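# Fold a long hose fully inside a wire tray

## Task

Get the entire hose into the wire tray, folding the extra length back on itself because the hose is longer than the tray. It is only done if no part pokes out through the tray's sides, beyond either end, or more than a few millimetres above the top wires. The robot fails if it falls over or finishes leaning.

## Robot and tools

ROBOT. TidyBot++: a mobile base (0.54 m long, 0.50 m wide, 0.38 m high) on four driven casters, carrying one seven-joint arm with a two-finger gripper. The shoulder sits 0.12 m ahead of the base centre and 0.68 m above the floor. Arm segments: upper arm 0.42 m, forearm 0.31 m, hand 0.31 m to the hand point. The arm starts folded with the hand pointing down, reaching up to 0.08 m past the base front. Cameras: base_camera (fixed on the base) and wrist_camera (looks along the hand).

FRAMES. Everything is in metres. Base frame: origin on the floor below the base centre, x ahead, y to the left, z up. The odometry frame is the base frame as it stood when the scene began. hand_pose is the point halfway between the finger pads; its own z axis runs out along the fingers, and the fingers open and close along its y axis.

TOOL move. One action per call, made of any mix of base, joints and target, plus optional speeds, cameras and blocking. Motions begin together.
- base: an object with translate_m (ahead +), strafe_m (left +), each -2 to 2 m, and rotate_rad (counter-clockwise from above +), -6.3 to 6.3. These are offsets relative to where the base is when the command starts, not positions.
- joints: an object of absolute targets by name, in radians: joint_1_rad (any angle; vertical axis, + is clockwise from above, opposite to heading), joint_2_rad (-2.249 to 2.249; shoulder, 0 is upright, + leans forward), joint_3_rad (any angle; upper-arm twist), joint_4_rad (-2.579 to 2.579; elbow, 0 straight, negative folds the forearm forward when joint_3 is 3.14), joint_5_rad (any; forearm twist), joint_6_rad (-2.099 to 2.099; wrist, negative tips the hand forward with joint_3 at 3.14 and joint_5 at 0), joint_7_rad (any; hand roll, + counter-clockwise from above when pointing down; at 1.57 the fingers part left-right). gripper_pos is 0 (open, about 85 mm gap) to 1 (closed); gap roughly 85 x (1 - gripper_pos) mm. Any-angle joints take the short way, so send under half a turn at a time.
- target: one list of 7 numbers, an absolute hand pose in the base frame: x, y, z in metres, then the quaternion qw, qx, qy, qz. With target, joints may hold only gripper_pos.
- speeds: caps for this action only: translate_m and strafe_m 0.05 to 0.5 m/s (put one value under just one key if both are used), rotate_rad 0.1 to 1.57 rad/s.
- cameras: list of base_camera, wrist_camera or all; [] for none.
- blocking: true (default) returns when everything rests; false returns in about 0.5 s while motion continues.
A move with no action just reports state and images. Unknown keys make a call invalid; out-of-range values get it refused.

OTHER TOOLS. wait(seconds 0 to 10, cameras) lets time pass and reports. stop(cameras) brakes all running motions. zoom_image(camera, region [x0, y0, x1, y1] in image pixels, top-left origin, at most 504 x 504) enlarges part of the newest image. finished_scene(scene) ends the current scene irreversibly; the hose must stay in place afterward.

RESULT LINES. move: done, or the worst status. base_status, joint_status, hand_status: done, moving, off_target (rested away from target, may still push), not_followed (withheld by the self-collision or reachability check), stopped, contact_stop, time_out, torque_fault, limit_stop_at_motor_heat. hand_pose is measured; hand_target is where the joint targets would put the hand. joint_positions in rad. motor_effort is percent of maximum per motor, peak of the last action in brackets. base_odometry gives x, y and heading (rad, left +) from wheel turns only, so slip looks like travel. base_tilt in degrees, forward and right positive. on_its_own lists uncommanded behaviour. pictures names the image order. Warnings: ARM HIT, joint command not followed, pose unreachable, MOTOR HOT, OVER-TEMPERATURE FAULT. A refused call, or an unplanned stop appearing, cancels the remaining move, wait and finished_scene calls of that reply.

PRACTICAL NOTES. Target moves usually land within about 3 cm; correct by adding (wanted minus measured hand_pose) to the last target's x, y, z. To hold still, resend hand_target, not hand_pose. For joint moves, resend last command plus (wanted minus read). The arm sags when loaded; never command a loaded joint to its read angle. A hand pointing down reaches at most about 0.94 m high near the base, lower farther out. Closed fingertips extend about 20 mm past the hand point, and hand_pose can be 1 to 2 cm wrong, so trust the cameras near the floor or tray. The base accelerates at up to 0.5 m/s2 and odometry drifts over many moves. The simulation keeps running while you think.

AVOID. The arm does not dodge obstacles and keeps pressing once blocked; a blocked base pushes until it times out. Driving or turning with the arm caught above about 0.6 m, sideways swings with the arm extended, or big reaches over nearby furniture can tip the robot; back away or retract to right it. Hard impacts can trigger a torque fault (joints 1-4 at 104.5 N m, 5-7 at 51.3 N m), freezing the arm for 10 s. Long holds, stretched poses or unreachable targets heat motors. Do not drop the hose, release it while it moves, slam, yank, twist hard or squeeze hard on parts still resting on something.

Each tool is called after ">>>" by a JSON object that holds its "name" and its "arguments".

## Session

>>> {"name": "move", "arguments": {}}

Scene clock: 0.00 s.
base_odometry: x=+0.000 y=+0.000 heading=+0.000
base_tilt: forward=-0.2 right=+0.2
base_status: not commanded
joint_positions: joint_1_rad=+0.006 joint_2_rad=-0.372 joint_3_rad=+3.165 joint_4_rad=-2.558 joint_5_rad=-0.026 joint_6_rad=-0.918 joint_7_rad=+1.556 gripper_pos=+0.000
joint_status: not commanded
motor_effort: joint_1_rad=-1 joint_2_rad=+0 joint_3_rad=+1 joint_4_rad=+13 joint_5_rad=+0 joint_6_rad=+0 joint_7_rad=+0
hand_pose: x=+0.2351 y=+0.0055 z=+0.5816 quat_wxyz=(-0.015, +0.999, -0.030, +0.019) (m; base frame)
hand_target: x=+0.2350 y=+0.0055 z=+0.5815 quat_wxyz=(-0.015, +0.999, -0.030, +0.019) (m; base frame)
hand_status: not commanded
pictures: base_camera, wrist_camera
camera_calibration:
wrist_camera: T_world_to_cam=[[-0.035578, -0.997281, -0.0645387, 0.0544948], [-0.997722, 0.0391493, -0.0549434, 0.326586], [0.0573207, 0.0624369, -0.996402, 0.698947], [0, 0, 0, 1]] pos_world=[0.287717, -0.00207911, 0.717893]

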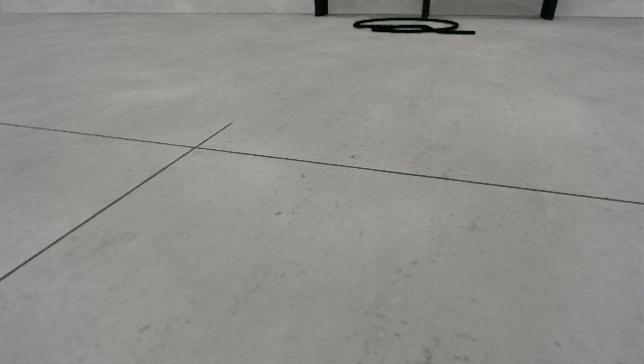

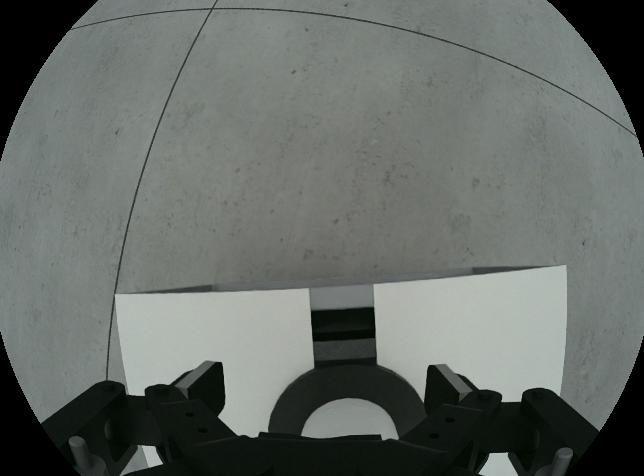

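>>> {"name": "move", "arguments": {"base": {"translate_m":1.3}, "joints": {"joint_1_rad":0,"joint_2_rad":-0.2,"joint_3_rad":3.14,"joint_4_rad":-1.5,"joint_5_rad":0,"joint_6_rad":-0.5,"joint_7_rad":1.57}}}

>>> {"name": "zoom_image", "arguments": {"camera": "base_camera", "region": [150, 0, 644, 200]}}

Scene clock: 11.67 s.
move: done
base_odometry: x=+1.300 y=+0.000 heading=+0.000
base_tilt: forward=-0.2 right=+0.1
base_status: done
joint_positions: joint_1_rad=+0.006 joint_2_rad=-0.206 joint_3_rad=+3.155 joint_4_rad=-1.516 joint_5_rad=-0.026 joint_6_rad=-0.574 joint_7_rad=+1.556 gripper_pos=+0.000
joint_status: all done
motor_effort: joint_1_rad=+0(2) joint_2_rad=-14(18) joint_3_rad=+0(2) joint_4_rad=+20(21) joint_5_rad=+0(1) joint_6_rad=+8(9) joint_7_rad=-1(2)
hand_pose: x=+0.6330 y=-0.0052 z=+1.0787 quat_wxyz=(-0.012, +0.809, -0.020, +0.588) (m; base frame)
hand_target: x=+0.6414 y=+0.0023 z=+1.1075 quat_wxyz=(-0.001, +0.783, +0.000, +0.622) (m; base frame)
hand_status: not commanded
pictures: base_camera, wrist_camera
camera_calibration:
wrist_camera: T_world_to_cam=[[0.0225231, -0.99921, -0.0327291, 0.0190006], [-0.292136, 0.0247306, -0.956057, 1.27667], [0.956111, 0.0310947, -0.291349, -0.157498], [0, 0, 0, 1]] pos_world=[0.523118, -0.00768978, 1.1753]

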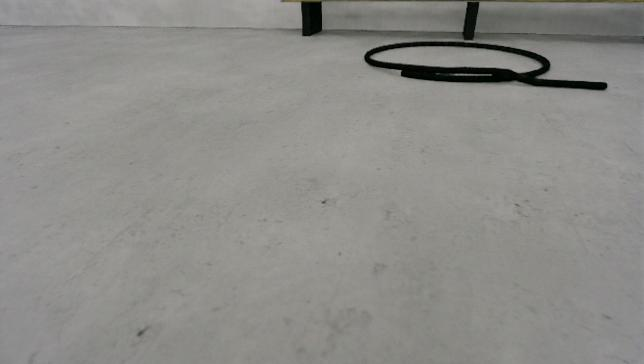

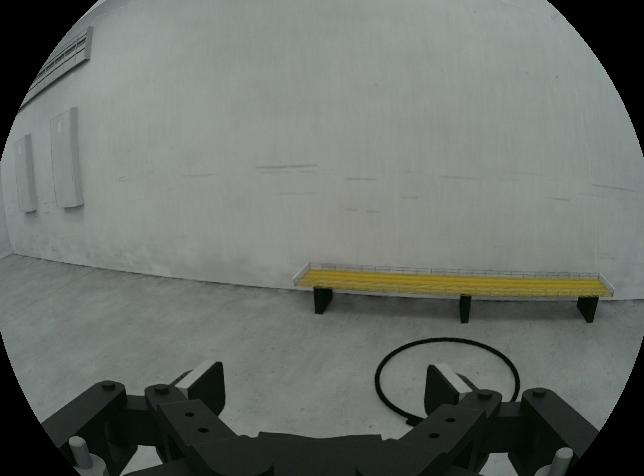

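Scaled by 1.020.

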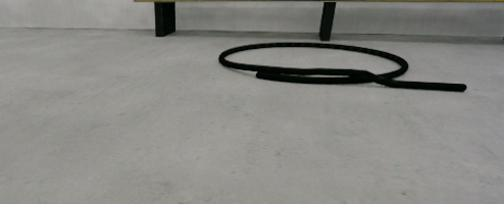

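>>> {"name": "move", "arguments": {"base": {"translate_m":0.65,"strafe_m":-0.72,"rotate_rad":-0.25}, "joints": {"joint_1_rad":0,"joint_2_rad":0.2,"joint_3_rad":3.14,"joint_4_rad":-1.2,"joint_5_rad":0,"joint_6_rad":-1.0,"joint_7_rad":1.57}}}

>>> {"name": "zoom_image", "arguments": {"camera": "base_camera", "region": [150, 0, 644, 364]}}

Scene clock: 66.77 s.
move: done
base_odometry: x=+1.950 y=-0.721 heading=-0.251
base_tilt: forward=-0.1 right=+0.2
base_status: done
joint_positions: joint_1_rad=-0.001 joint_2_rad=+0.189 joint_3_rad=+3.139 joint_4_rad=-1.217 joint_5_rad=-0.026 joint_6_rad=-0.918 joint_7_rad=+1.556 gripper_pos=+0.000
joint_status: all done
motor_effort: joint_1_rad=-1(3) joint_2_rad=-29(32) joint_3_rad=+0(5) joint_4_rad=+19(22) joint_5_rad=+0(2) joint_6_rad=+6(10) joint_7_rad=-1(2)
hand_pose: x=+0.7350 y=+0.0099 z=+0.9336 quat_wxyz=(-0.017, +0.918, -0.009, +0.397) (m; base frame)
hand_target: x=+0.7226 y=+0.0022 z=+0.9181 quat_wxyz=(-0.001, +0.932, +0.000, +0.362) (m; base frame)
hand_status: not commanded
pictures: base_camera, wrist_camera
camera_calibration:
wrist_camera: T_world_to_cam=[[0.0374937, -0.998261, -0.0454915, 0.0279129], [-0.671971, 0.00850795, -0.740529, 1.24552], [0.739628, 0.0583341, -0.670483, 0.215061], [0, 0, 0, 1]] pos_world=[0.676844, 0.00472217, 1.06781]

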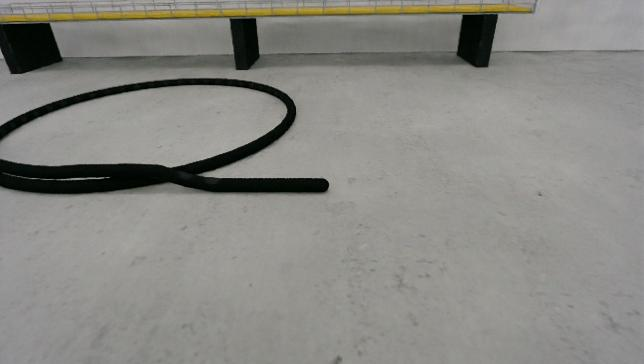

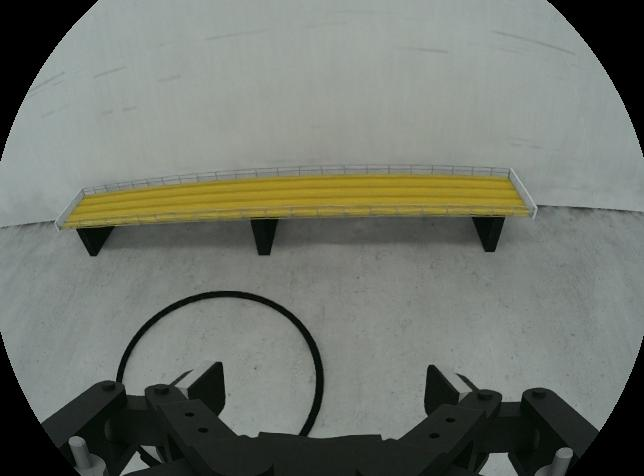

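Scaled by 1.020.

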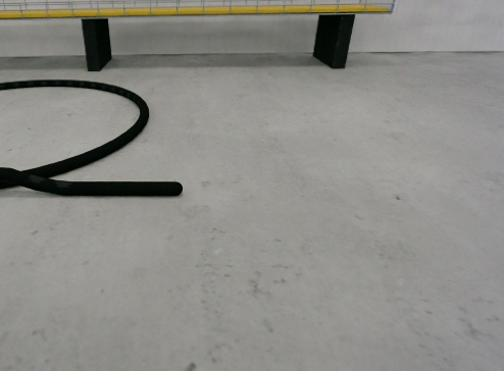

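>>> {"name": "move", "arguments": {"base": {"translate_m":0.14,"strafe_m":0.05}, "joints": {"joint_1_rad":0,"joint_2_rad":0.9,"joint_3_rad":3.14,"joint_4_rad":-1.83,"joint_5_rad":0,"joint_6_rad":-0.42,"joint_7_rad":0.0,"gripper_pos":0.1}}}

Scene clock: 99.27 s.
move: done
base_odometry: x=+2.098 y=-0.707 heading=-0.251
base_tilt: forward=-0.1 right=+0.2
base_status: done
joint_positions: joint_1_rad=-0.001 joint_2_rad=+0.881 joint_3_rad=+3.139 joint_4_rad=-1.816 joint_5_rad=-0.026 joint_6_rad=-0.501 joint_7_rad=+0.055 gripper_pos=+0.100
joint_status: all done
motor_effort: joint_1_rad=-1(3) joint_2_rad=-37(43) joint_3_rad=+0(2) joint_4_rad=+5(20) joint_5_rad=-1(1) joint_6_rad=-1(7) joint_7_rad=-1(2)
hand_pose: x=+0.5611 y=+0.0069 z=+0.3549 quat_wxyz=(+0.014, +0.719, -0.695, -0.025) (m; base frame)
hand_target: x=+0.5717 y=+0.0022 z=+0.3440 quat_wxyz=(+0.003, +0.707, -0.707, -0.003) (m; base frame)
hand_status: not commanded
pictures: base_camera, wrist_camera
camera_calibration:
wrist_camera: T_world_to_cam=[[-0.998254, -0.0552662, 0.0208394, 0.556277], [-0.0552701, 0.998471, 0.000386755, 0.0842733], [-0.020829, -0.000765719, -0.999783, 0.499825], [0, 0, 0, 1]] pos_world=[0.570374, -0.0530185, 0.488091]

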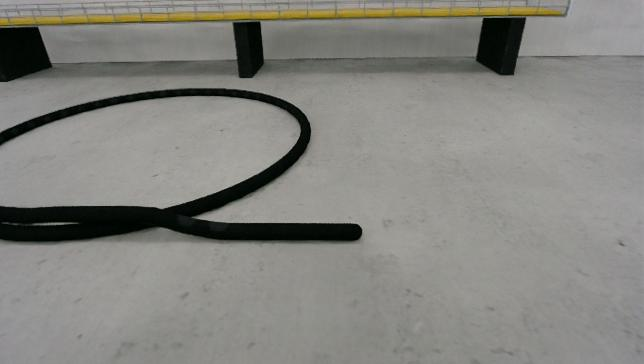

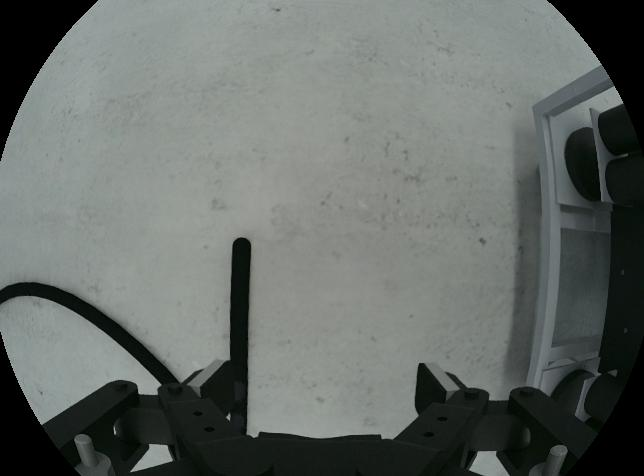

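>>> {"name": "move", "arguments": {"base": {"translate_m":0.03}, "joints": {"joint_2_rad":1.475,"joint_4_rad":-1.337,"joint_6_rad":-0.28,"joint_7_rad":-0.05}}}

Scene clock: 107.93 s.
move: done
base_odometry: x=+2.128 y=-0.714 heading=-0.251
base_tilt: forward=-0.2 right=+0.2
base_status: done
joint_positions: joint_1_rad=-0.001 joint_2_rad=+1.451 joint_3_rad=+3.139 joint_4_rad=-1.358 joint_5_rad=-0.026 joint_6_rad=-0.362 joint_7_rad=+0.003 gripper_pos=+0.100
joint_status: all done
motor_effort: joint_1_rad=-1(5) joint_2_rad=-44(48) joint_3_rad=+0(2) joint_4_rad=+4(8) joint_5_rad=+0(1) joint_6_rad=+0(2) joint_7_rad=-1(2)
hand_pose: x=+0.6306 y=+0.0060 z=+0.1240 quat_wxyz=(+0.006, +0.700, -0.714, -0.014) (m; base frame)
hand_target: x=+0.6550 y=+0.0023 z=+0.1137 quat_wxyz=(-0.018, +0.689, -0.724, +0.017) (m; base frame)
hand_status: not commanded
pictures: base_camera, wrist_camera
camera_calibration:
wrist_camera: T_world_to_cam=[[-0.999981, -0.000428065, -0.00619219, 0.634498], [-0.000394503, 0.999985, -0.00542026, 0.0552266], [0.00619442, -0.00541771, -0.999966, 0.253414], [0, 0, 0, 1]] pos_world=[0.632938, -0.0535812, 0.257633]

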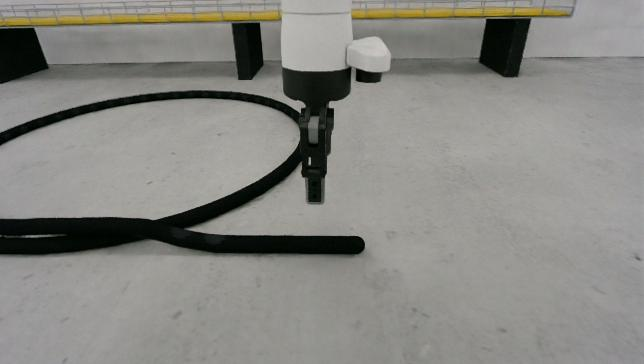

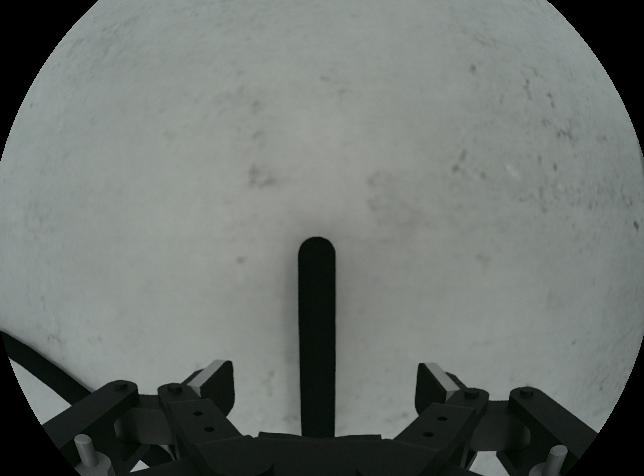

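Perfect. Descend, grip, lift.

>>> {"name": "move", "arguments": {"joints": {"joint_2_rad":1.69,"joint_4_rad":-1.11,"joint_6_rad":-0.27}, "cameras": ["base_camera"]}}

>>> {"name": "move", "arguments": {"joints": {"gripper_pos":0.93}, "cameras": ["wrist_camera"]}}

>>> {"name": "move", "arguments": {"joints": {"joint_2_rad":0.9,"joint_4_rad":-1.83,"joint_6_rad":-0.42}}}

Scene clock: 113.70 s.
move: done
base_odometry: x=+2.128 y=-0.714 heading=-0.251
base_tilt: forward=-0.2 right=+0.2
base_status: not commanded
joint_positions: joint_1_rad=-0.001 joint_2_rad=+1.671 joint_3_rad=+3.139 joint_4_rad=-1.128 joint_5_rad=-0.026 joint_6_rad=-0.348 joint_7_rad=+0.002 gripper_pos=+0.100
joint_status: all done
motor_effort: joint_1_rad=+0(1) joint_2_rad=-44(47) joint_3_rad=+0(1) joint_4_rad=+5(6) joint_5_rad=-1(1) joint_6_rad=+0(1) joint_7_rad=+0(1)
hand_pose: x=+0.6413 y=+0.0059 z=+0.0322 quat_wxyz=(-0.002, +0.699, -0.715, -0.006) (m; base frame)
hand_target: x=+0.6644 y=+0.0023 z=+0.0251 quat_wxyz=(-0.026, +0.689, -0.724, +0.024) (m; base frame)
hand_status: not commanded
pictures: base_camera

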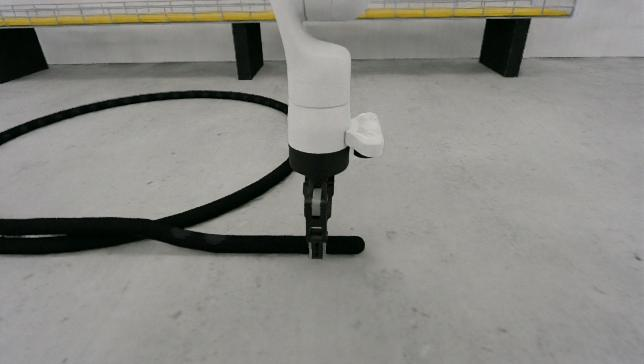

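Scene clock: 114.70 s.
move: off_target
base_odometry: x=+2.128 y=-0.714 heading=-0.251
base_tilt: forward=-0.1 right=+0.2
base_status: not commanded
joint_positions: joint_1_rad=-0.001 joint_2_rad=+1.670 joint_3_rad=+3.139 joint_4_rad=-1.128 joint_5_rad=-0.026 joint_6_rad=-0.347 joint_7_rad=+0.002 gripper_pos=+0.772
joint_status: gripper_pos off_target (ended at +0.772, target +0.930)
motor_effort: joint_1_rad=-1(1) joint_2_rad=-44(45) joint_3_rad=-1(1) joint_4_rad=+5(6) joint_5_rad=-1(1) joint_6_rad=+0(1) joint_7_rad=-1(1)
hand_pose: x=+0.6425 y=+0.0059 z=+0.0331 quat_wxyz=(-0.003, +0.699, -0.715, -0.005) (m; base frame)
hand_target: x=+0.6644 y=+0.0023 z=+0.0251 quat_wxyz=(-0.026, +0.689, -0.724, +0.024) (m; base frame)
hand_status: not commanded
pictures: wrist_camera
camera_calibration:
wrist_camera: T_world_to_cam=[[-0.999511, 0.000915856, -0.0312418, 0.646392], [0.00109625, 0.999983, -0.00575753, 0.0539426], [0.031236, -0.00578897, -0.999495, 0.146314], [0, 0, 0, 1]] pos_world=[0.641447, -0.0536866, 0.166745]

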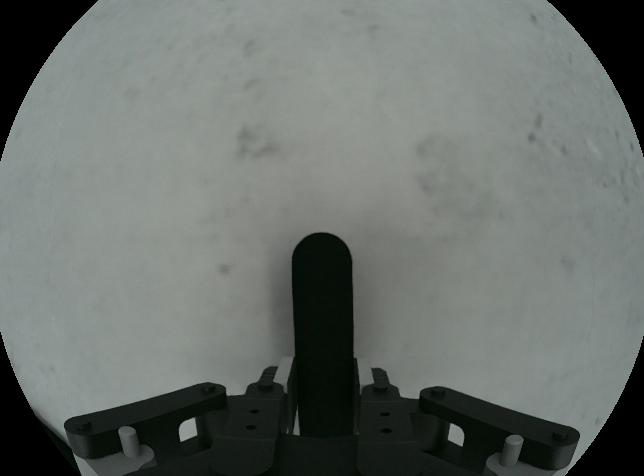

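Scene clock: 116.77 s.
move: done
base_odometry: x=+2.128 y=-0.714 heading=-0.251
base_tilt: forward=-0.1 right=+0.2
base_status: not commanded
joint_positions: joint_1_rad=-0.001 joint_2_rad=+0.898 joint_3_rad=+3.139 joint_4_rad=-1.813 joint_5_rad=-0.026 joint_6_rad=-0.348 joint_7_rad=+0.001 gripper_pos=+0.772
joint_status: all done
motor_effort: joint_1_rad=+0(2) joint_2_rad=-39(49) joint_3_rad=-1(2) joint_4_rad=+7(8) joint_5_rad=+0(1) joint_6_rad=+0(2) joint_7_rad=+0(1)
hand_pose: x=+0.6051 y=+0.0058 z=+0.3481 quat_wxyz=(-0.033, +0.699, -0.714, +0.025) (m; base frame)
hand_target: x=+0.5717 y=+0.0022 z=+0.3440 quat_wxyz=(+0.003, +0.690, -0.724, -0.003) (m; base frame)
hand_status: not commanded
pictures: base_camera, wrist_camera
camera_calibration:
wrist_camera: T_world_to_cam=[[-0.993106, 0.000389995, -0.117222, 0.644879], [0.00109798, 0.999982, -0.00597518, 0.0559609], [0.117218, -0.00606269, -0.993088, 0.408102], [0, 0, 0, 1]] pos_world=[0.592534, -0.0537372, 0.481209]

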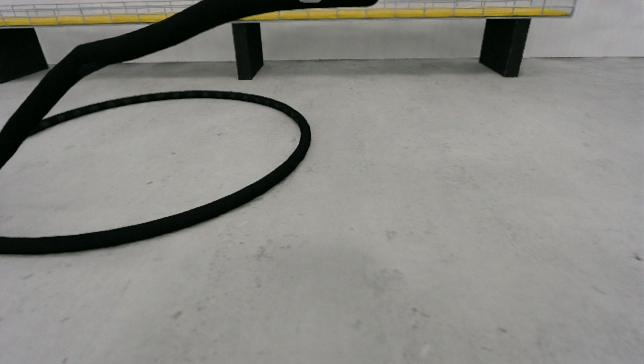

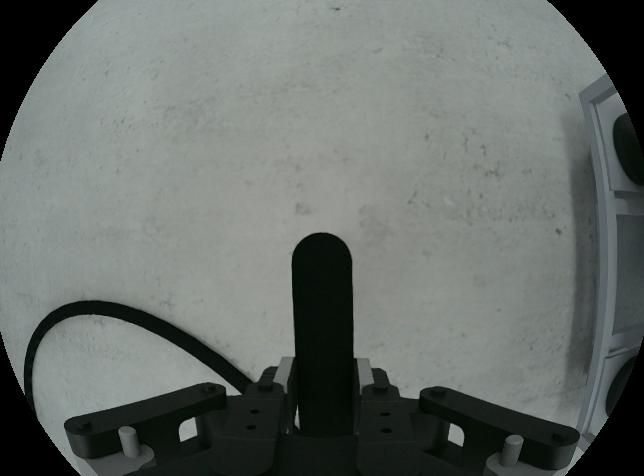

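>>> {"name": "move", "arguments": {"base": {"strafe_m":0.9,"translate_m":-0.1}, "speeds": {"strafe_m":0.3}, "joints": {"joint_7_rad":-1.6}}}

>>> {"name": "move", "arguments": {"base": {"strafe_m":0.65,"translate_m":0.1}, "speeds": {"strafe_m":0.3}, "joints": {"joint_7_rad":-3.0}}}

Scene clock: 129.57 s.
move: done
base_odometry: x=+2.255 y=+0.182 heading=-0.251
base_tilt: forward=-0.1 right=+0.1
base_status: done
joint_positions: joint_1_rad=-0.003 joint_2_rad=+0.898 joint_3_rad=+3.141 joint_4_rad=-1.820 joint_5_rad=-0.026 joint_6_rad=-0.353 joint_7_rad=-1.544 gripper_pos=+0.772
joint_status: all done
motor_effort: joint_1_rad=+0(4) joint_2_rad=-40(41) joint_3_rad=+0(3) joint_4_rad=+7(9) joint_5_rad=-1(2) joint_6_rad=+2(3) joint_7_rad=-1(3)
hand_pose: x=+0.5991 y=+0.0063 z=+0.3468 quat_wxyz=(-0.035, +0.003, -0.999, -0.005) (m; base frame)
hand_target: x=+0.5717 y=+0.0022 z=+0.3440 quat_wxyz=(+0.004, -0.014, -1.000, -0.001) (m; base frame)
hand_status: not commanded
pictures: base_camera, wrist_camera
camera_calibration:
wrist_camera: T_world_to_cam=[[-0.0254544, 0.999325, -0.0264796, 0.0212552], [0.9982, 0.0268469, 0.0536365, -0.556421], [0.0543112, -0.0250666, -0.998209, 0.44715], [0, 0, 0, 1]] pos_world=[0.531675, 0.00490588, 0.476757]

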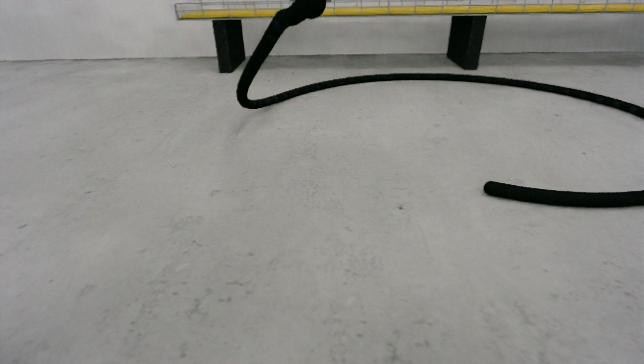

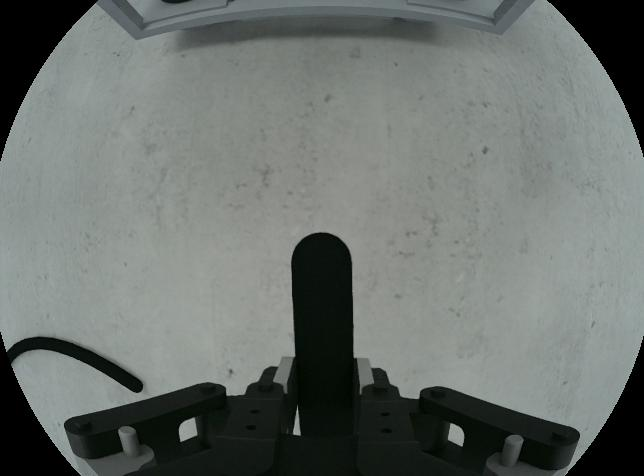

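Scene clock: 132.67 s.
move: done
base_odometry: x=+2.513 y=+0.787 heading=-0.251
base_tilt: forward=-0.1 right=+0.2
base_status: done
joint_positions: joint_1_rad=-0.004 joint_2_rad=+0.898 joint_3_rad=+3.140 joint_4_rad=-1.821 joint_5_rad=-0.026 joint_6_rad=-0.354 joint_7_rad=-2.943 gripper_pos=+0.772
joint_status: all done
motor_effort: joint_1_rad=+0(3) joint_2_rad=-39(43) joint_3_rad=+0(2) joint_4_rad=+6(9) joint_5_rad=-1(2) joint_6_rad=+1(3) joint_7_rad=-1(2)
hand_pose: x=+0.5982 y=+0.0071 z=+0.3468 quat_wxyz=(-0.023, -0.640, -0.767, -0.026) (m; base frame)
hand_target: x=+0.5717 y=+0.0022 z=+0.3440 quat_wxyz=(+0.004, -0.655, -0.756, +0.002) (m; base frame)
hand_status: not commanded
pictures: base_camera, wrist_camera
camera_calibration:
wrist_camera: T_world_to_cam=[[0.979188, 0.199967, 0.0347131, -0.596085], [0.200537, -0.979589, -0.0137876, -0.047901], [0.0312475, 0.0204619, -0.999302, 0.461028], [0, 0, 0, 1]] pos_world=[0.578879, 0.0628402, 0.480738]

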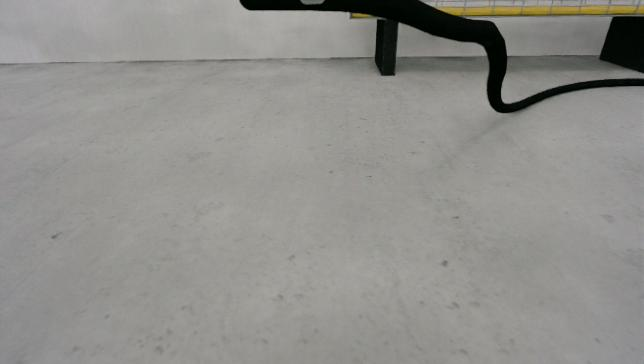

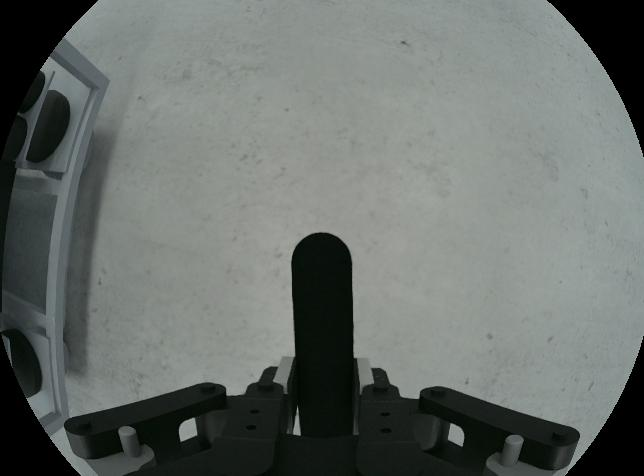

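>>> {"name": "move", "arguments": {"base": {"translate_m":0.75,"strafe_m":-0.22}, "speeds": {"translate_m":0.3}, "joints": {"joint_7_rad":-3.2}}}

Scene clock: 145.63 s.
move: done
base_odometry: x=+3.185 y=+0.388 heading=-0.250
base_tilt: forward=-0.2 right=+0.2
base_status: done
joint_positions: joint_1_rad=-0.004 joint_2_rad=+0.896 joint_3_rad=+3.139 joint_4_rad=-1.828 joint_5_rad=-0.026 joint_6_rad=-0.360 joint_7_rad=-3.164 gripper_pos=+0.772
joint_status: all done
motor_effort: joint_1_rad=+1(2) joint_2_rad=-39(41) joint_3_rad=+2(2) joint_4_rad=+7(10) joint_5_rad=+0(1) joint_6_rad=+1(3) joint_7_rad=-2(3)
hand_pose: x=+0.5928 y=+0.0076 z=+0.3464 quat_wxyz=(-0.016, -0.721, -0.692, -0.025) (m; base frame)
hand_target: x=+0.5717 y=+0.0022 z=+0.3440 quat_wxyz=(+0.003, -0.727, -0.687, +0.003) (m; base frame)
hand_status: not commanded
pictures: base_camera, wrist_camera
camera_calibration:
wrist_camera: T_world_to_cam=[[0.99957, -0.0191476, 0.0221908, -0.596882], [-0.0184894, -0.999394, -0.0294967, 0.0890691], [0.0227421, 0.0290737, -0.999319, 0.465728], [0, 0, 0, 1]] pos_world=[0.587681, 0.0640458, 0.481284]

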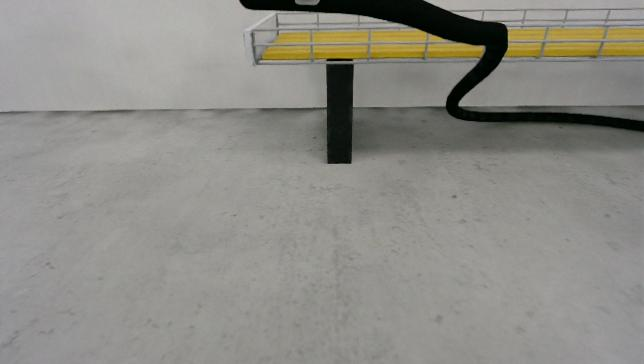

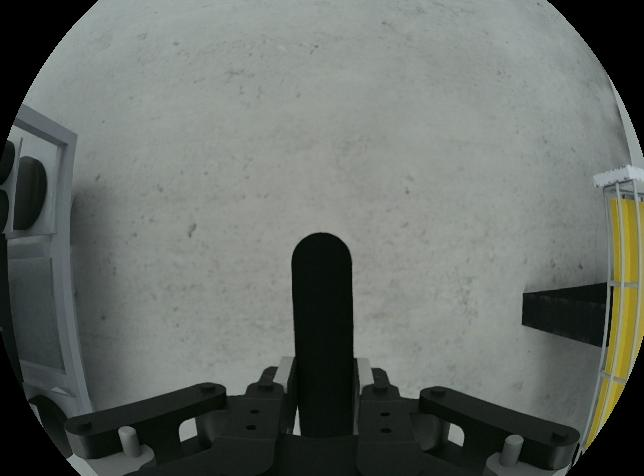

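>>> {"name": "move", "arguments": {"base": {"translate_m":0.22}, "speeds": {"translate_m":0.2}, "joints": {"joint_2_rad":0.8,"joint_4_rad":-1.83,"joint_6_rad":-0.53}}}

Scene clock: 163.90 s.
move: done
base_odometry: x=+3.398 y=+0.334 heading=-0.250
base_tilt: forward=-0.1 right=+0.2
base_status: done
joint_positions: joint_1_rad=-0.005 joint_2_rad=+0.793 joint_3_rad=+3.139 joint_4_rad=-1.831 joint_5_rad=-0.026 joint_6_rad=-0.471 joint_7_rad=-3.164 gripper_pos=+0.772
joint_status: all done
motor_effort: joint_1_rad=+1(5) joint_2_rad=-39(41) joint_3_rad=+3(3) joint_4_rad=+11(11) joint_5_rad=+1(2) joint_6_rad=+3(4) joint_7_rad=+0(2)
hand_pose: x=+0.5891 y=+0.0088 z=+0.3932 quat_wxyz=(-0.011, -0.720, -0.693, -0.022) (m; base frame)
hand_target: x=+0.5690 y=+0.0022 z=+0.3896 quat_wxyz=(+0.007, -0.727, -0.687, +0.006) (m; base frame)
hand_status: not commanded
pictures: base_camera, wrist_camera
camera_calibration:
wrist_camera: T_world_to_cam=[[0.999781, -0.0168597, 0.0124229, -0.590519], [-0.0164531, -0.999348, -0.0321359, 0.0914939], [0.0129567, 0.0319244, -0.999406, 0.518354], [0, 0, 0, 1]] pos_world=[0.585179, 0.0649301, 0.528322]

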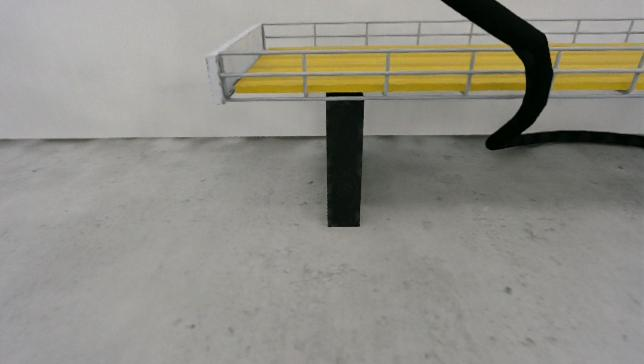

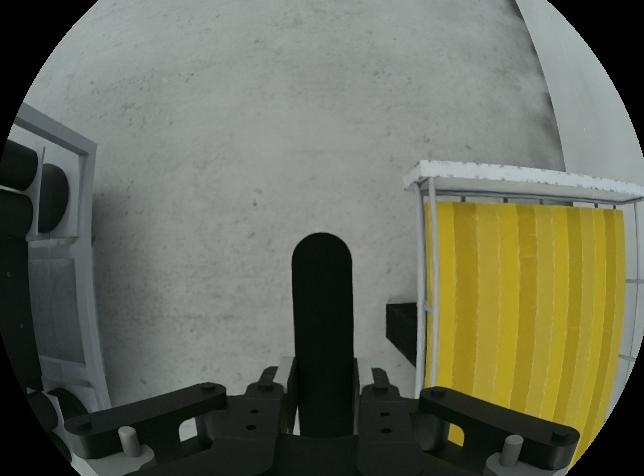

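>>> {"name": "move", "arguments": {"base": {"translate_m":0.275,"strafe_m":0.01}, "speeds": {"translate_m":0.2}}}

Scene clock: 193.27 s.
move: done
base_odometry: x=+3.667 y=+0.275 heading=-0.251
base_tilt: forward=-0.2 right=+0.2
base_status: done
joint_positions: joint_1_rad=-0.003 joint_2_rad=+0.802 joint_3_rad=+3.136 joint_4_rad=-1.852 joint_5_rad=-0.026 joint_6_rad=-0.492 joint_7_rad=-3.168 gripper_pos=+0.772
joint_status: not commanded
motor_effort: joint_1_rad=-1(3) joint_2_rad=-40(43) joint_3_rad=+1(3) joint_4_rad=+13(14) joint_5_rad=+3(4) joint_6_rad=+5(7) joint_7_rad=+2(2)
hand_pose: x=+0.5673 y=+0.0094 z=+0.3854 quat_wxyz=(+0.007, -0.722, -0.692, -0.004) (m; base frame)
hand_target: x=+0.5690 y=+0.0022 z=+0.3896 quat_wxyz=(+0.007, -0.727, -0.687, +0.006) (m; base frame)
hand_status: not commanded
pictures: base_camera, wrist_camera
camera_calibration:
wrist_camera: T_world_to_cam=[[0.999009, -0.0203314, -0.039599, -0.548176], [-0.0216529, -0.999213, -0.033234, 0.0948192], [-0.0388922, 0.0340584, -0.998663, 0.539941], [0, 0, 0, 1]] pos_world=[0.570685, 0.0652099, 0.520663]

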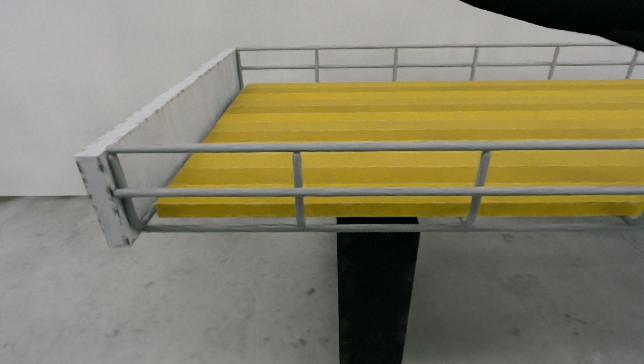

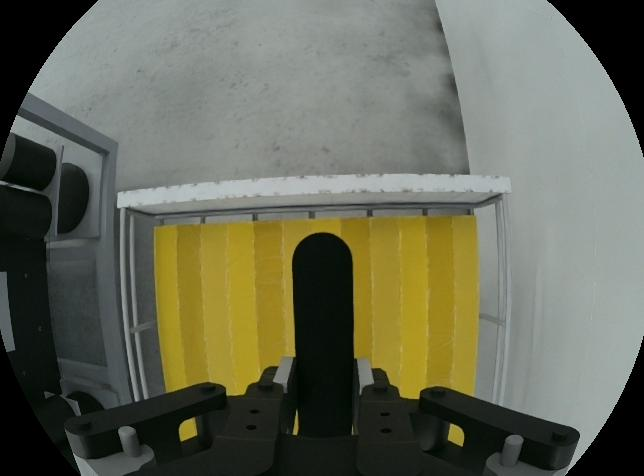

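>>> {"name": "move", "arguments": {"base": {"translate_m":0.015}, "joints": {"joint_2_rad":1.19,"joint_4_rad":-1.645,"joint_6_rad":-0.30}}}

Scene clock: 200.33 s.
move: off_target
base_odometry: x=+3.682 y=+0.271 heading=-0.251
base_tilt: forward=-0.1 right=+0.2
base_status: done
joint_positions: joint_1_rad=-0.002 joint_2_rad=+1.125 joint_3_rad=+3.131 joint_4_rad=-1.698 joint_5_rad=-0.026 joint_6_rad=-0.413 joint_7_rad=-3.171 gripper_pos=+0.772
joint_status: joint_2_rad off_target (ended at +1.125, target +1.190); joint_4_rad off_target (ended at -1.698, target -1.645); joint_6_rad off_target (ended at -0.413, target -0.300)
motor_effort: joint_1_rad=-2(4) joint_2_rad=-30(43) joint_3_rad=-1(4) joint_4_rad=+12(17) joint_5_rad=+2(4) joint_6_rad=+10(14) joint_7_rad=+3(3)
hand_pose: x=+0.5678 y=+0.0118 z=+0.2549 quat_wxyz=(+0.040, -0.722, -0.690, +0.027) (m; base frame)
hand_target: x=+0.6065 y=+0.0023 z=+0.2272 quat_wxyz=(-0.002, -0.727, -0.686, -0.003) (m; base frame)
hand_status: not commanded
pictures: base_camera, wrist_camera
camera_calibration:
wrist_camera: T_world_to_cam=[[0.991375, -0.0231316, -0.128997, -0.526581], [-0.0277301, -0.999038, -0.0339669, 0.0964927], [-0.128087, 0.0372511, -0.991063, 0.458253], [0, 0, 0, 1]] pos_world=[0.583411, 0.0671488, 0.389508]

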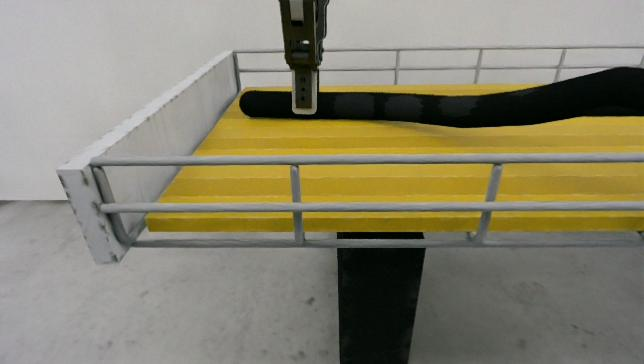

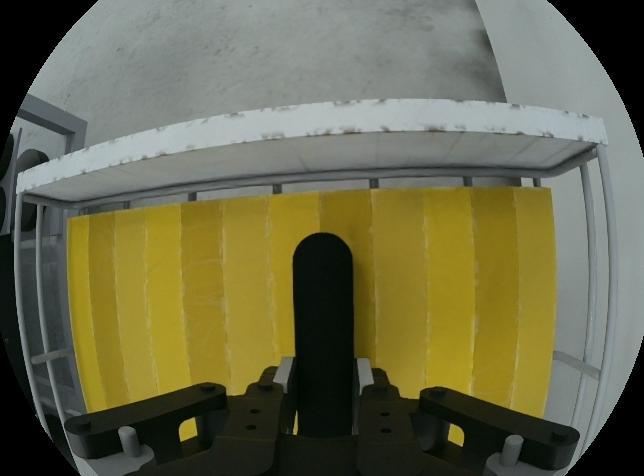

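>>> {"name": "move", "arguments": {"joints": {"joint_2_rad":1.05,"joint_4_rad":-1.71,"joint_6_rad":-0.30}, "cameras": []}}

>>> {"name": "move", "arguments": {"base": {"translate_m":0.05}, "speeds": {"translate_m":0.1}}}

Scene clock: 210.47 s.
move: done
base_odometry: x=+3.682 y=+0.271 heading=-0.251
base_tilt: forward=-0.2 right=+0.1
base_status: not commanded
joint_positions: joint_1_rad=-0.002 joint_2_rad=+1.056 joint_3_rad=+3.131 joint_4_rad=-1.723 joint_5_rad=-0.026 joint_6_rad=-0.392 joint_7_rad=-3.171 gripper_pos=+0.772
joint_status: all done
motor_effort: joint_1_rad=-1(3) joint_2_rad=-43(46) joint_3_rad=+0(2) joint_4_rad=+10(14) joint_5_rad=+3(3) joint_6_rad=+4(13) joint_7_rad=+2(3)
hand_pose: x=+0.5878 y=+0.0113 z=+0.2843 quat_wxyz=(+0.017, -0.723, -0.690, +0.004) (m; base frame)
hand_target: x=+0.6264 y=+0.0023 z=+0.2892 quat_wxyz=(-0.027, -0.727, -0.686, -0.030) (m; base frame)
hand_status: not commanded
pictures: none
No camera images: "cameras" was empty.

Scene clock: 211.50 s.
move: done
base_odometry: x=+3.730 y=+0.259 heading=-0.251
base_tilt: forward=-0.1 right=+0.1
base_status: done
joint_positions: joint_1_rad=-0.002 joint_2_rad=+1.054 joint_3_rad=+3.133 joint_4_rad=-1.730 joint_5_rad=-0.026 joint_6_rad=-0.391 joint_7_rad=-3.171 gripper_pos=+0.772
joint_status: not commanded
motor_effort: joint_1_rad=-1(3) joint_2_rad=-42(44) joint_3_rad=+0(2) joint_4_rad=+10(12) joint_5_rad=+2(3) joint_6_rad=+4(5) joint_7_rad=+2(3)
hand_pose: x=+0.5843 y=+0.0104 z=+0.2841 quat_wxyz=(+0.018, -0.724, -0.690, +0.006) (m; base frame)
hand_target: x=+0.6264 y=+0.0023 z=+0.2892 quat_wxyz=(-0.027, -0.727, -0.686, -0.030) (m; base frame)
hand_status: not commanded
pictures: base_camera, wrist_camera
camera_calibration:
wrist_camera: T_world_to_cam=[[0.997303, -0.0247076, -0.0691103, -0.559629], [-0.0270795, -0.999069, -0.033596, 0.0960639], [-0.0682158, 0.0353769, -0.997043, 0.456031], [0, 0, 0, 1]] pos_world=[0.59183, 0.0660144, 0.419234]

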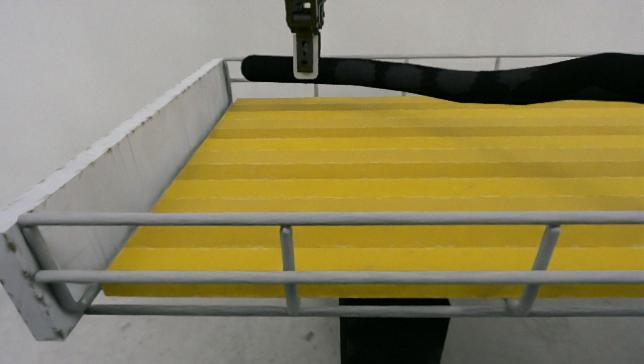

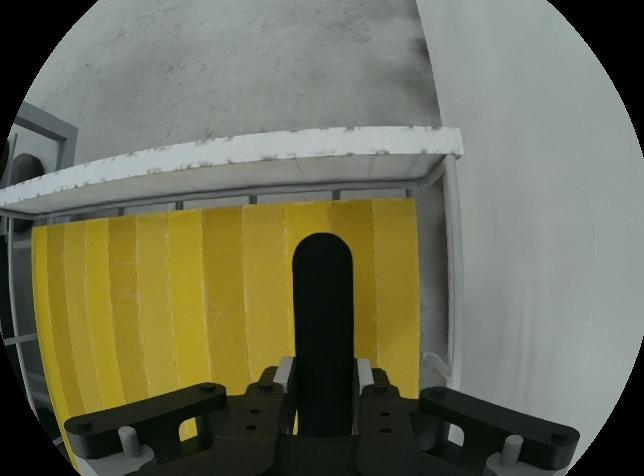

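>>> {"name": "move", "arguments": {"joints": {"joint_2_rad":1.155,"joint_4_rad":-1.69,"joint_6_rad":-0.23}}}

Scene clock: 215.93 s.
move: off_target
base_odometry: x=+3.730 y=+0.259 heading=-0.251
base_tilt: forward=-0.1 right=+0.2
base_status: not commanded
joint_positions: joint_1_rad=-0.002 joint_2_rad=+1.116 joint_3_rad=+3.132 joint_4_rad=-1.724 joint_5_rad=-0.026 joint_6_rad=-0.332 joint_7_rad=-3.171 gripper_pos=+0.772
joint_status: joint_6_rad off_target (ended at -0.332, target -0.230); the others done
motor_effort: joint_1_rad=+1(2) joint_2_rad=-36(43) joint_3_rad=+2(3) joint_4_rad=+9(13) joint_5_rad=+3(3) joint_6_rad=+6(9) joint_7_rad=+3(3)
hand_pose: x=+0.5808 y=+0.0103 z=+0.2553 quat_wxyz=(+0.017, -0.724, -0.690, +0.005) (m; base frame)
hand_target: x=+0.6165 y=+0.0023 z=+0.2405 quat_wxyz=(-0.022, -0.727, -0.686, -0.025) (m; base frame)
hand_status: not commanded
pictures: base_camera, wrist_camera
camera_calibration:
wrist_camera: T_world_to_cam=[[0.997507, -0.0256275, -0.0657436, -0.559163], [-0.0278328, -0.999073, -0.0328505, 0.0951366], [-0.0648407, 0.0345984, -0.997296, 0.425252], [0, 0, 0, 1]] pos_world=[0.587991, 0.0660054, 0.390466]

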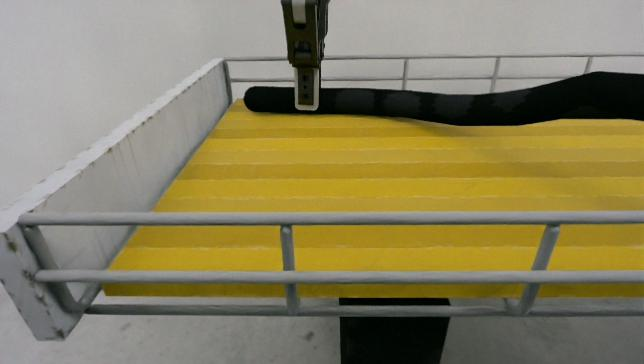

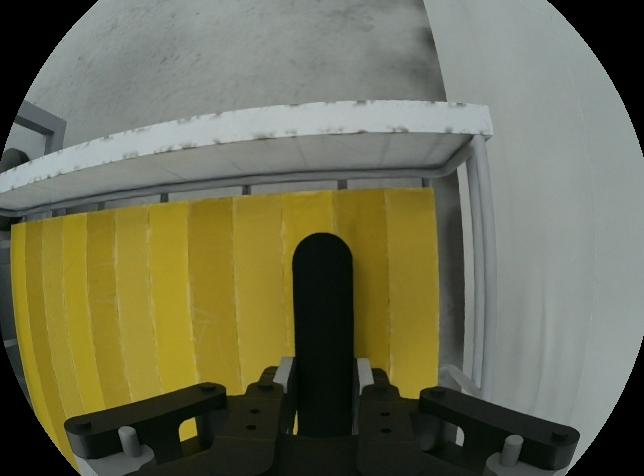

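>>> {"name": "move", "arguments": {"joints": {"gripper_pos":0.35}, "cameras": []}}

>>> {"name": "move", "arguments": {"joints": {"joint_2_rad":0.85,"joint_4_rad":-1.74,"joint_6_rad":-0.51}}}

Scene clock: 221.73 s.
move: done
base_odometry: x=+3.730 y=+0.259 heading=-0.251
base_tilt: forward=-0.2 right=+0.1
base_status: not commanded
joint_positions: joint_1_rad=-0.002 joint_2_rad=+1.130 joint_3_rad=+3.132 joint_4_rad=-1.705 joint_5_rad=-0.026 joint_6_rad=-0.299 joint_7_rad=-3.171 gripper_pos=+0.350
joint_status: all done
motor_effort: joint_1_rad=+0(2) joint_2_rad=-41(41) joint_3_rad=+0(2) joint_4_rad=+5(11) joint_5_rad=+1(3) joint_6_rad=+1(7) joint_7_rad=+0(3)
hand_pose: x=+0.5968 y=+0.0103 z=+0.2507 quat_wxyz=(+0.003, -0.724, -0.690, -0.008) (m; base frame)
hand_target: x=+0.6165 y=+0.0023 z=+0.2405 quat_wxyz=(-0.022, -0.727, -0.686, -0.025) (m; base frame)
hand_status: not commanded
pictures: none
No camera images: "cameras" was empty.

Scene clock: 223.13 s.
move: done
base_odometry: x=+3.730 y=+0.259 heading=-0.251
base_tilt: forward=-0.2 right=+0.1
base_status: not commanded
joint_positions: joint_1_rad=-0.002 joint_2_rad=+0.839 joint_3_rad=+3.135 joint_4_rad=-1.737 joint_5_rad=-0.026 joint_6_rad=-0.449 joint_7_rad=-3.171 gripper_pos=+0.350
joint_status: all done
motor_effort: joint_1_rad=-1(2) joint_2_rad=-40(49) joint_3_rad=+0(1) joint_4_rad=+12(12) joint_5_rad=+1(1) joint_6_rad=+4(6) joint_7_rad=+0(1)
hand_pose: x=+0.6368 y=+0.0098 z=+0.3888 quat_wxyz=(-0.034, -0.722, -0.689, -0.048) (m; base frame)
hand_target: x=+0.6128 y=+0.0022 z=+0.3808 quat_wxyz=(-0.014, -0.727, -0.686, -0.016) (m; base frame)
hand_status: not commanded
pictures: base_camera, wrist_camera
camera_calibration:
wrist_camera: T_world_to_cam=[[0.996364, -0.0247358, 0.0815306, -0.662773], [-0.0217716, -0.999076, -0.0370478, 0.098359], [0.0823717, 0.0351381, -0.995982, 0.467707], [0, 0, 0, 1]] pos_world=[0.623979, 0.0654396, 0.523508]

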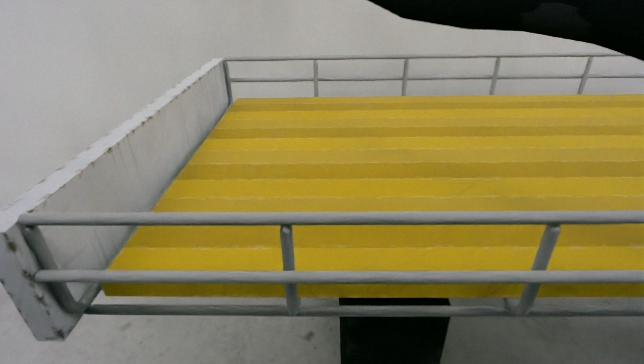

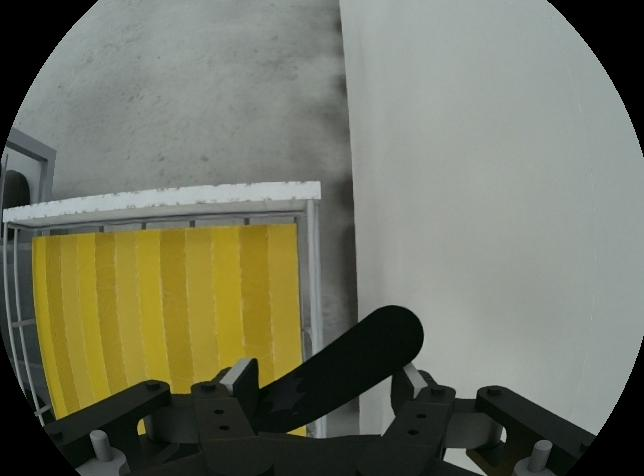

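>>> {"name": "move", "arguments": {"joints": {"gripper_pos":0.93}, "cameras": ["wrist_camera"]}}

>>> {"name": "move", "arguments": {"joints": {"joint_2_rad":1.05,"joint_4_rad":-1.73,"joint_6_rad":-0.28}}}

Scene clock: 230.20 s.
move: done
base_odometry: x=+3.730 y=+0.259 heading=-0.251
base_tilt: forward=-0.2 right=+0.2
base_status: not commanded
joint_positions: joint_1_rad=-0.002 joint_2_rad=+0.838 joint_3_rad=+3.135 joint_4_rad=-1.737 joint_5_rad=-0.026 joint_6_rad=-0.449 joint_7_rad=-3.171 gripper_pos=+0.930
joint_status: all done
motor_effort: joint_1_rad=-1(1) joint_2_rad=-39(39) joint_3_rad=+0(1) joint_4_rad=+9(9) joint_5_rad=+0(1) joint_6_rad=+1(1) joint_7_rad=-1(1)
hand_pose: x=+0.6368 y=+0.0098 z=+0.3888 quat_wxyz=(-0.034, -0.722, -0.689, -0.048) (m; base frame)
hand_target: x=+0.6128 y=+0.0022 z=+0.3808 quat_wxyz=(-0.014, -0.727, -0.686, -0.016) (m; base frame)
hand_status: not commanded
pictures: wrist_camera
camera_calibration:
wrist_camera: T_world_to_cam=[[0.99635, -0.0247967, 0.0816757, -0.66287], [-0.0218266, -0.999075, -0.0370584, 0.098402], [0.0825191, 0.0351405, -0.99597, 0.46768], [0, 0, 0, 1]] pos_world=[0.624006, 0.0654394, 0.523582]

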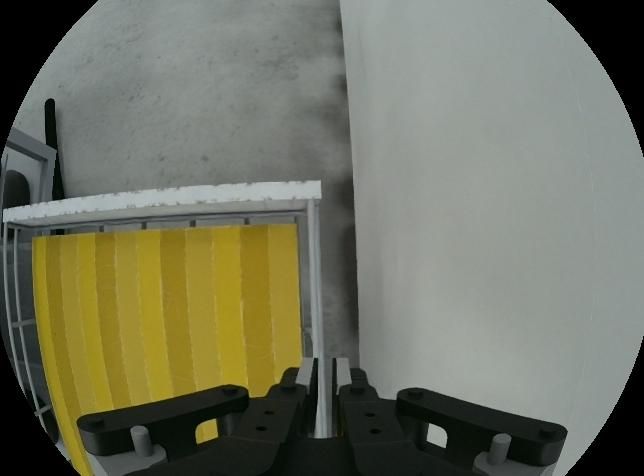

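Scene clock: 231.57 s.
move: done
base_odometry: x=+3.730 y=+0.259 heading=-0.251
base_tilt: forward=-0.1 right=+0.2
base_status: not commanded
joint_positions: joint_1_rad=-0.002 joint_2_rad=+1.032 joint_3_rad=+3.135 joint_4_rad=-1.737 joint_5_rad=-0.026 joint_6_rad=-0.357 joint_7_rad=-3.171 gripper_pos=+0.930
joint_status: all done
motor_effort: joint_1_rad=-1(1) joint_2_rad=-39(43) joint_3_rad=-1(1) joint_4_rad=+5(9) joint_5_rad=+0(1) joint_6_rad=+0(2) joint_7_rad=-1(1)
hand_pose: x=+0.5994 y=+0.0091 z=+0.2938 quat_wxyz=(+0.000, -0.724, -0.690, -0.011) (m; base frame)
hand_target: x=+0.6205 y=+0.0023 z=+0.2869 quat_wxyz=(-0.027, -0.727, -0.686, -0.030) (m; base frame)
hand_status: not commanded
pictures: base_camera, wrist_camera
camera_calibration:
wrist_camera: T_world_to_cam=[[0.999457, -0.0263376, -0.0198189, -0.589843], [-0.0269746, -0.999105, -0.0325884, 0.095174], [-0.0189429, 0.0331053, -0.999272, 0.43792], [0, 0, 0, 1]] pos_world=[0.600386, 0.0650562, 0.429013]

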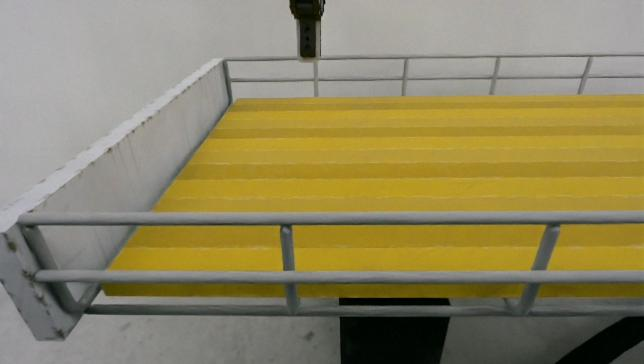

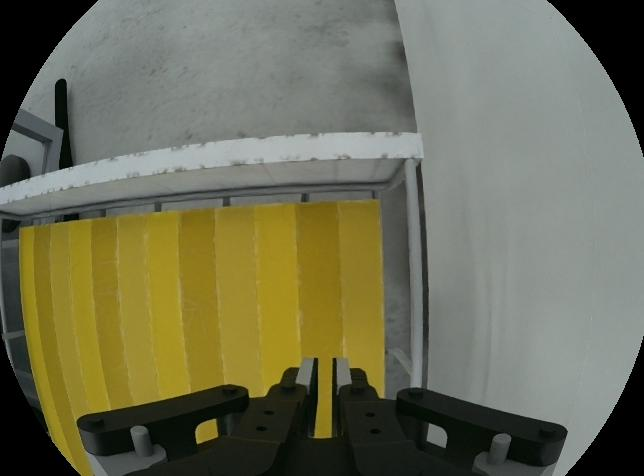

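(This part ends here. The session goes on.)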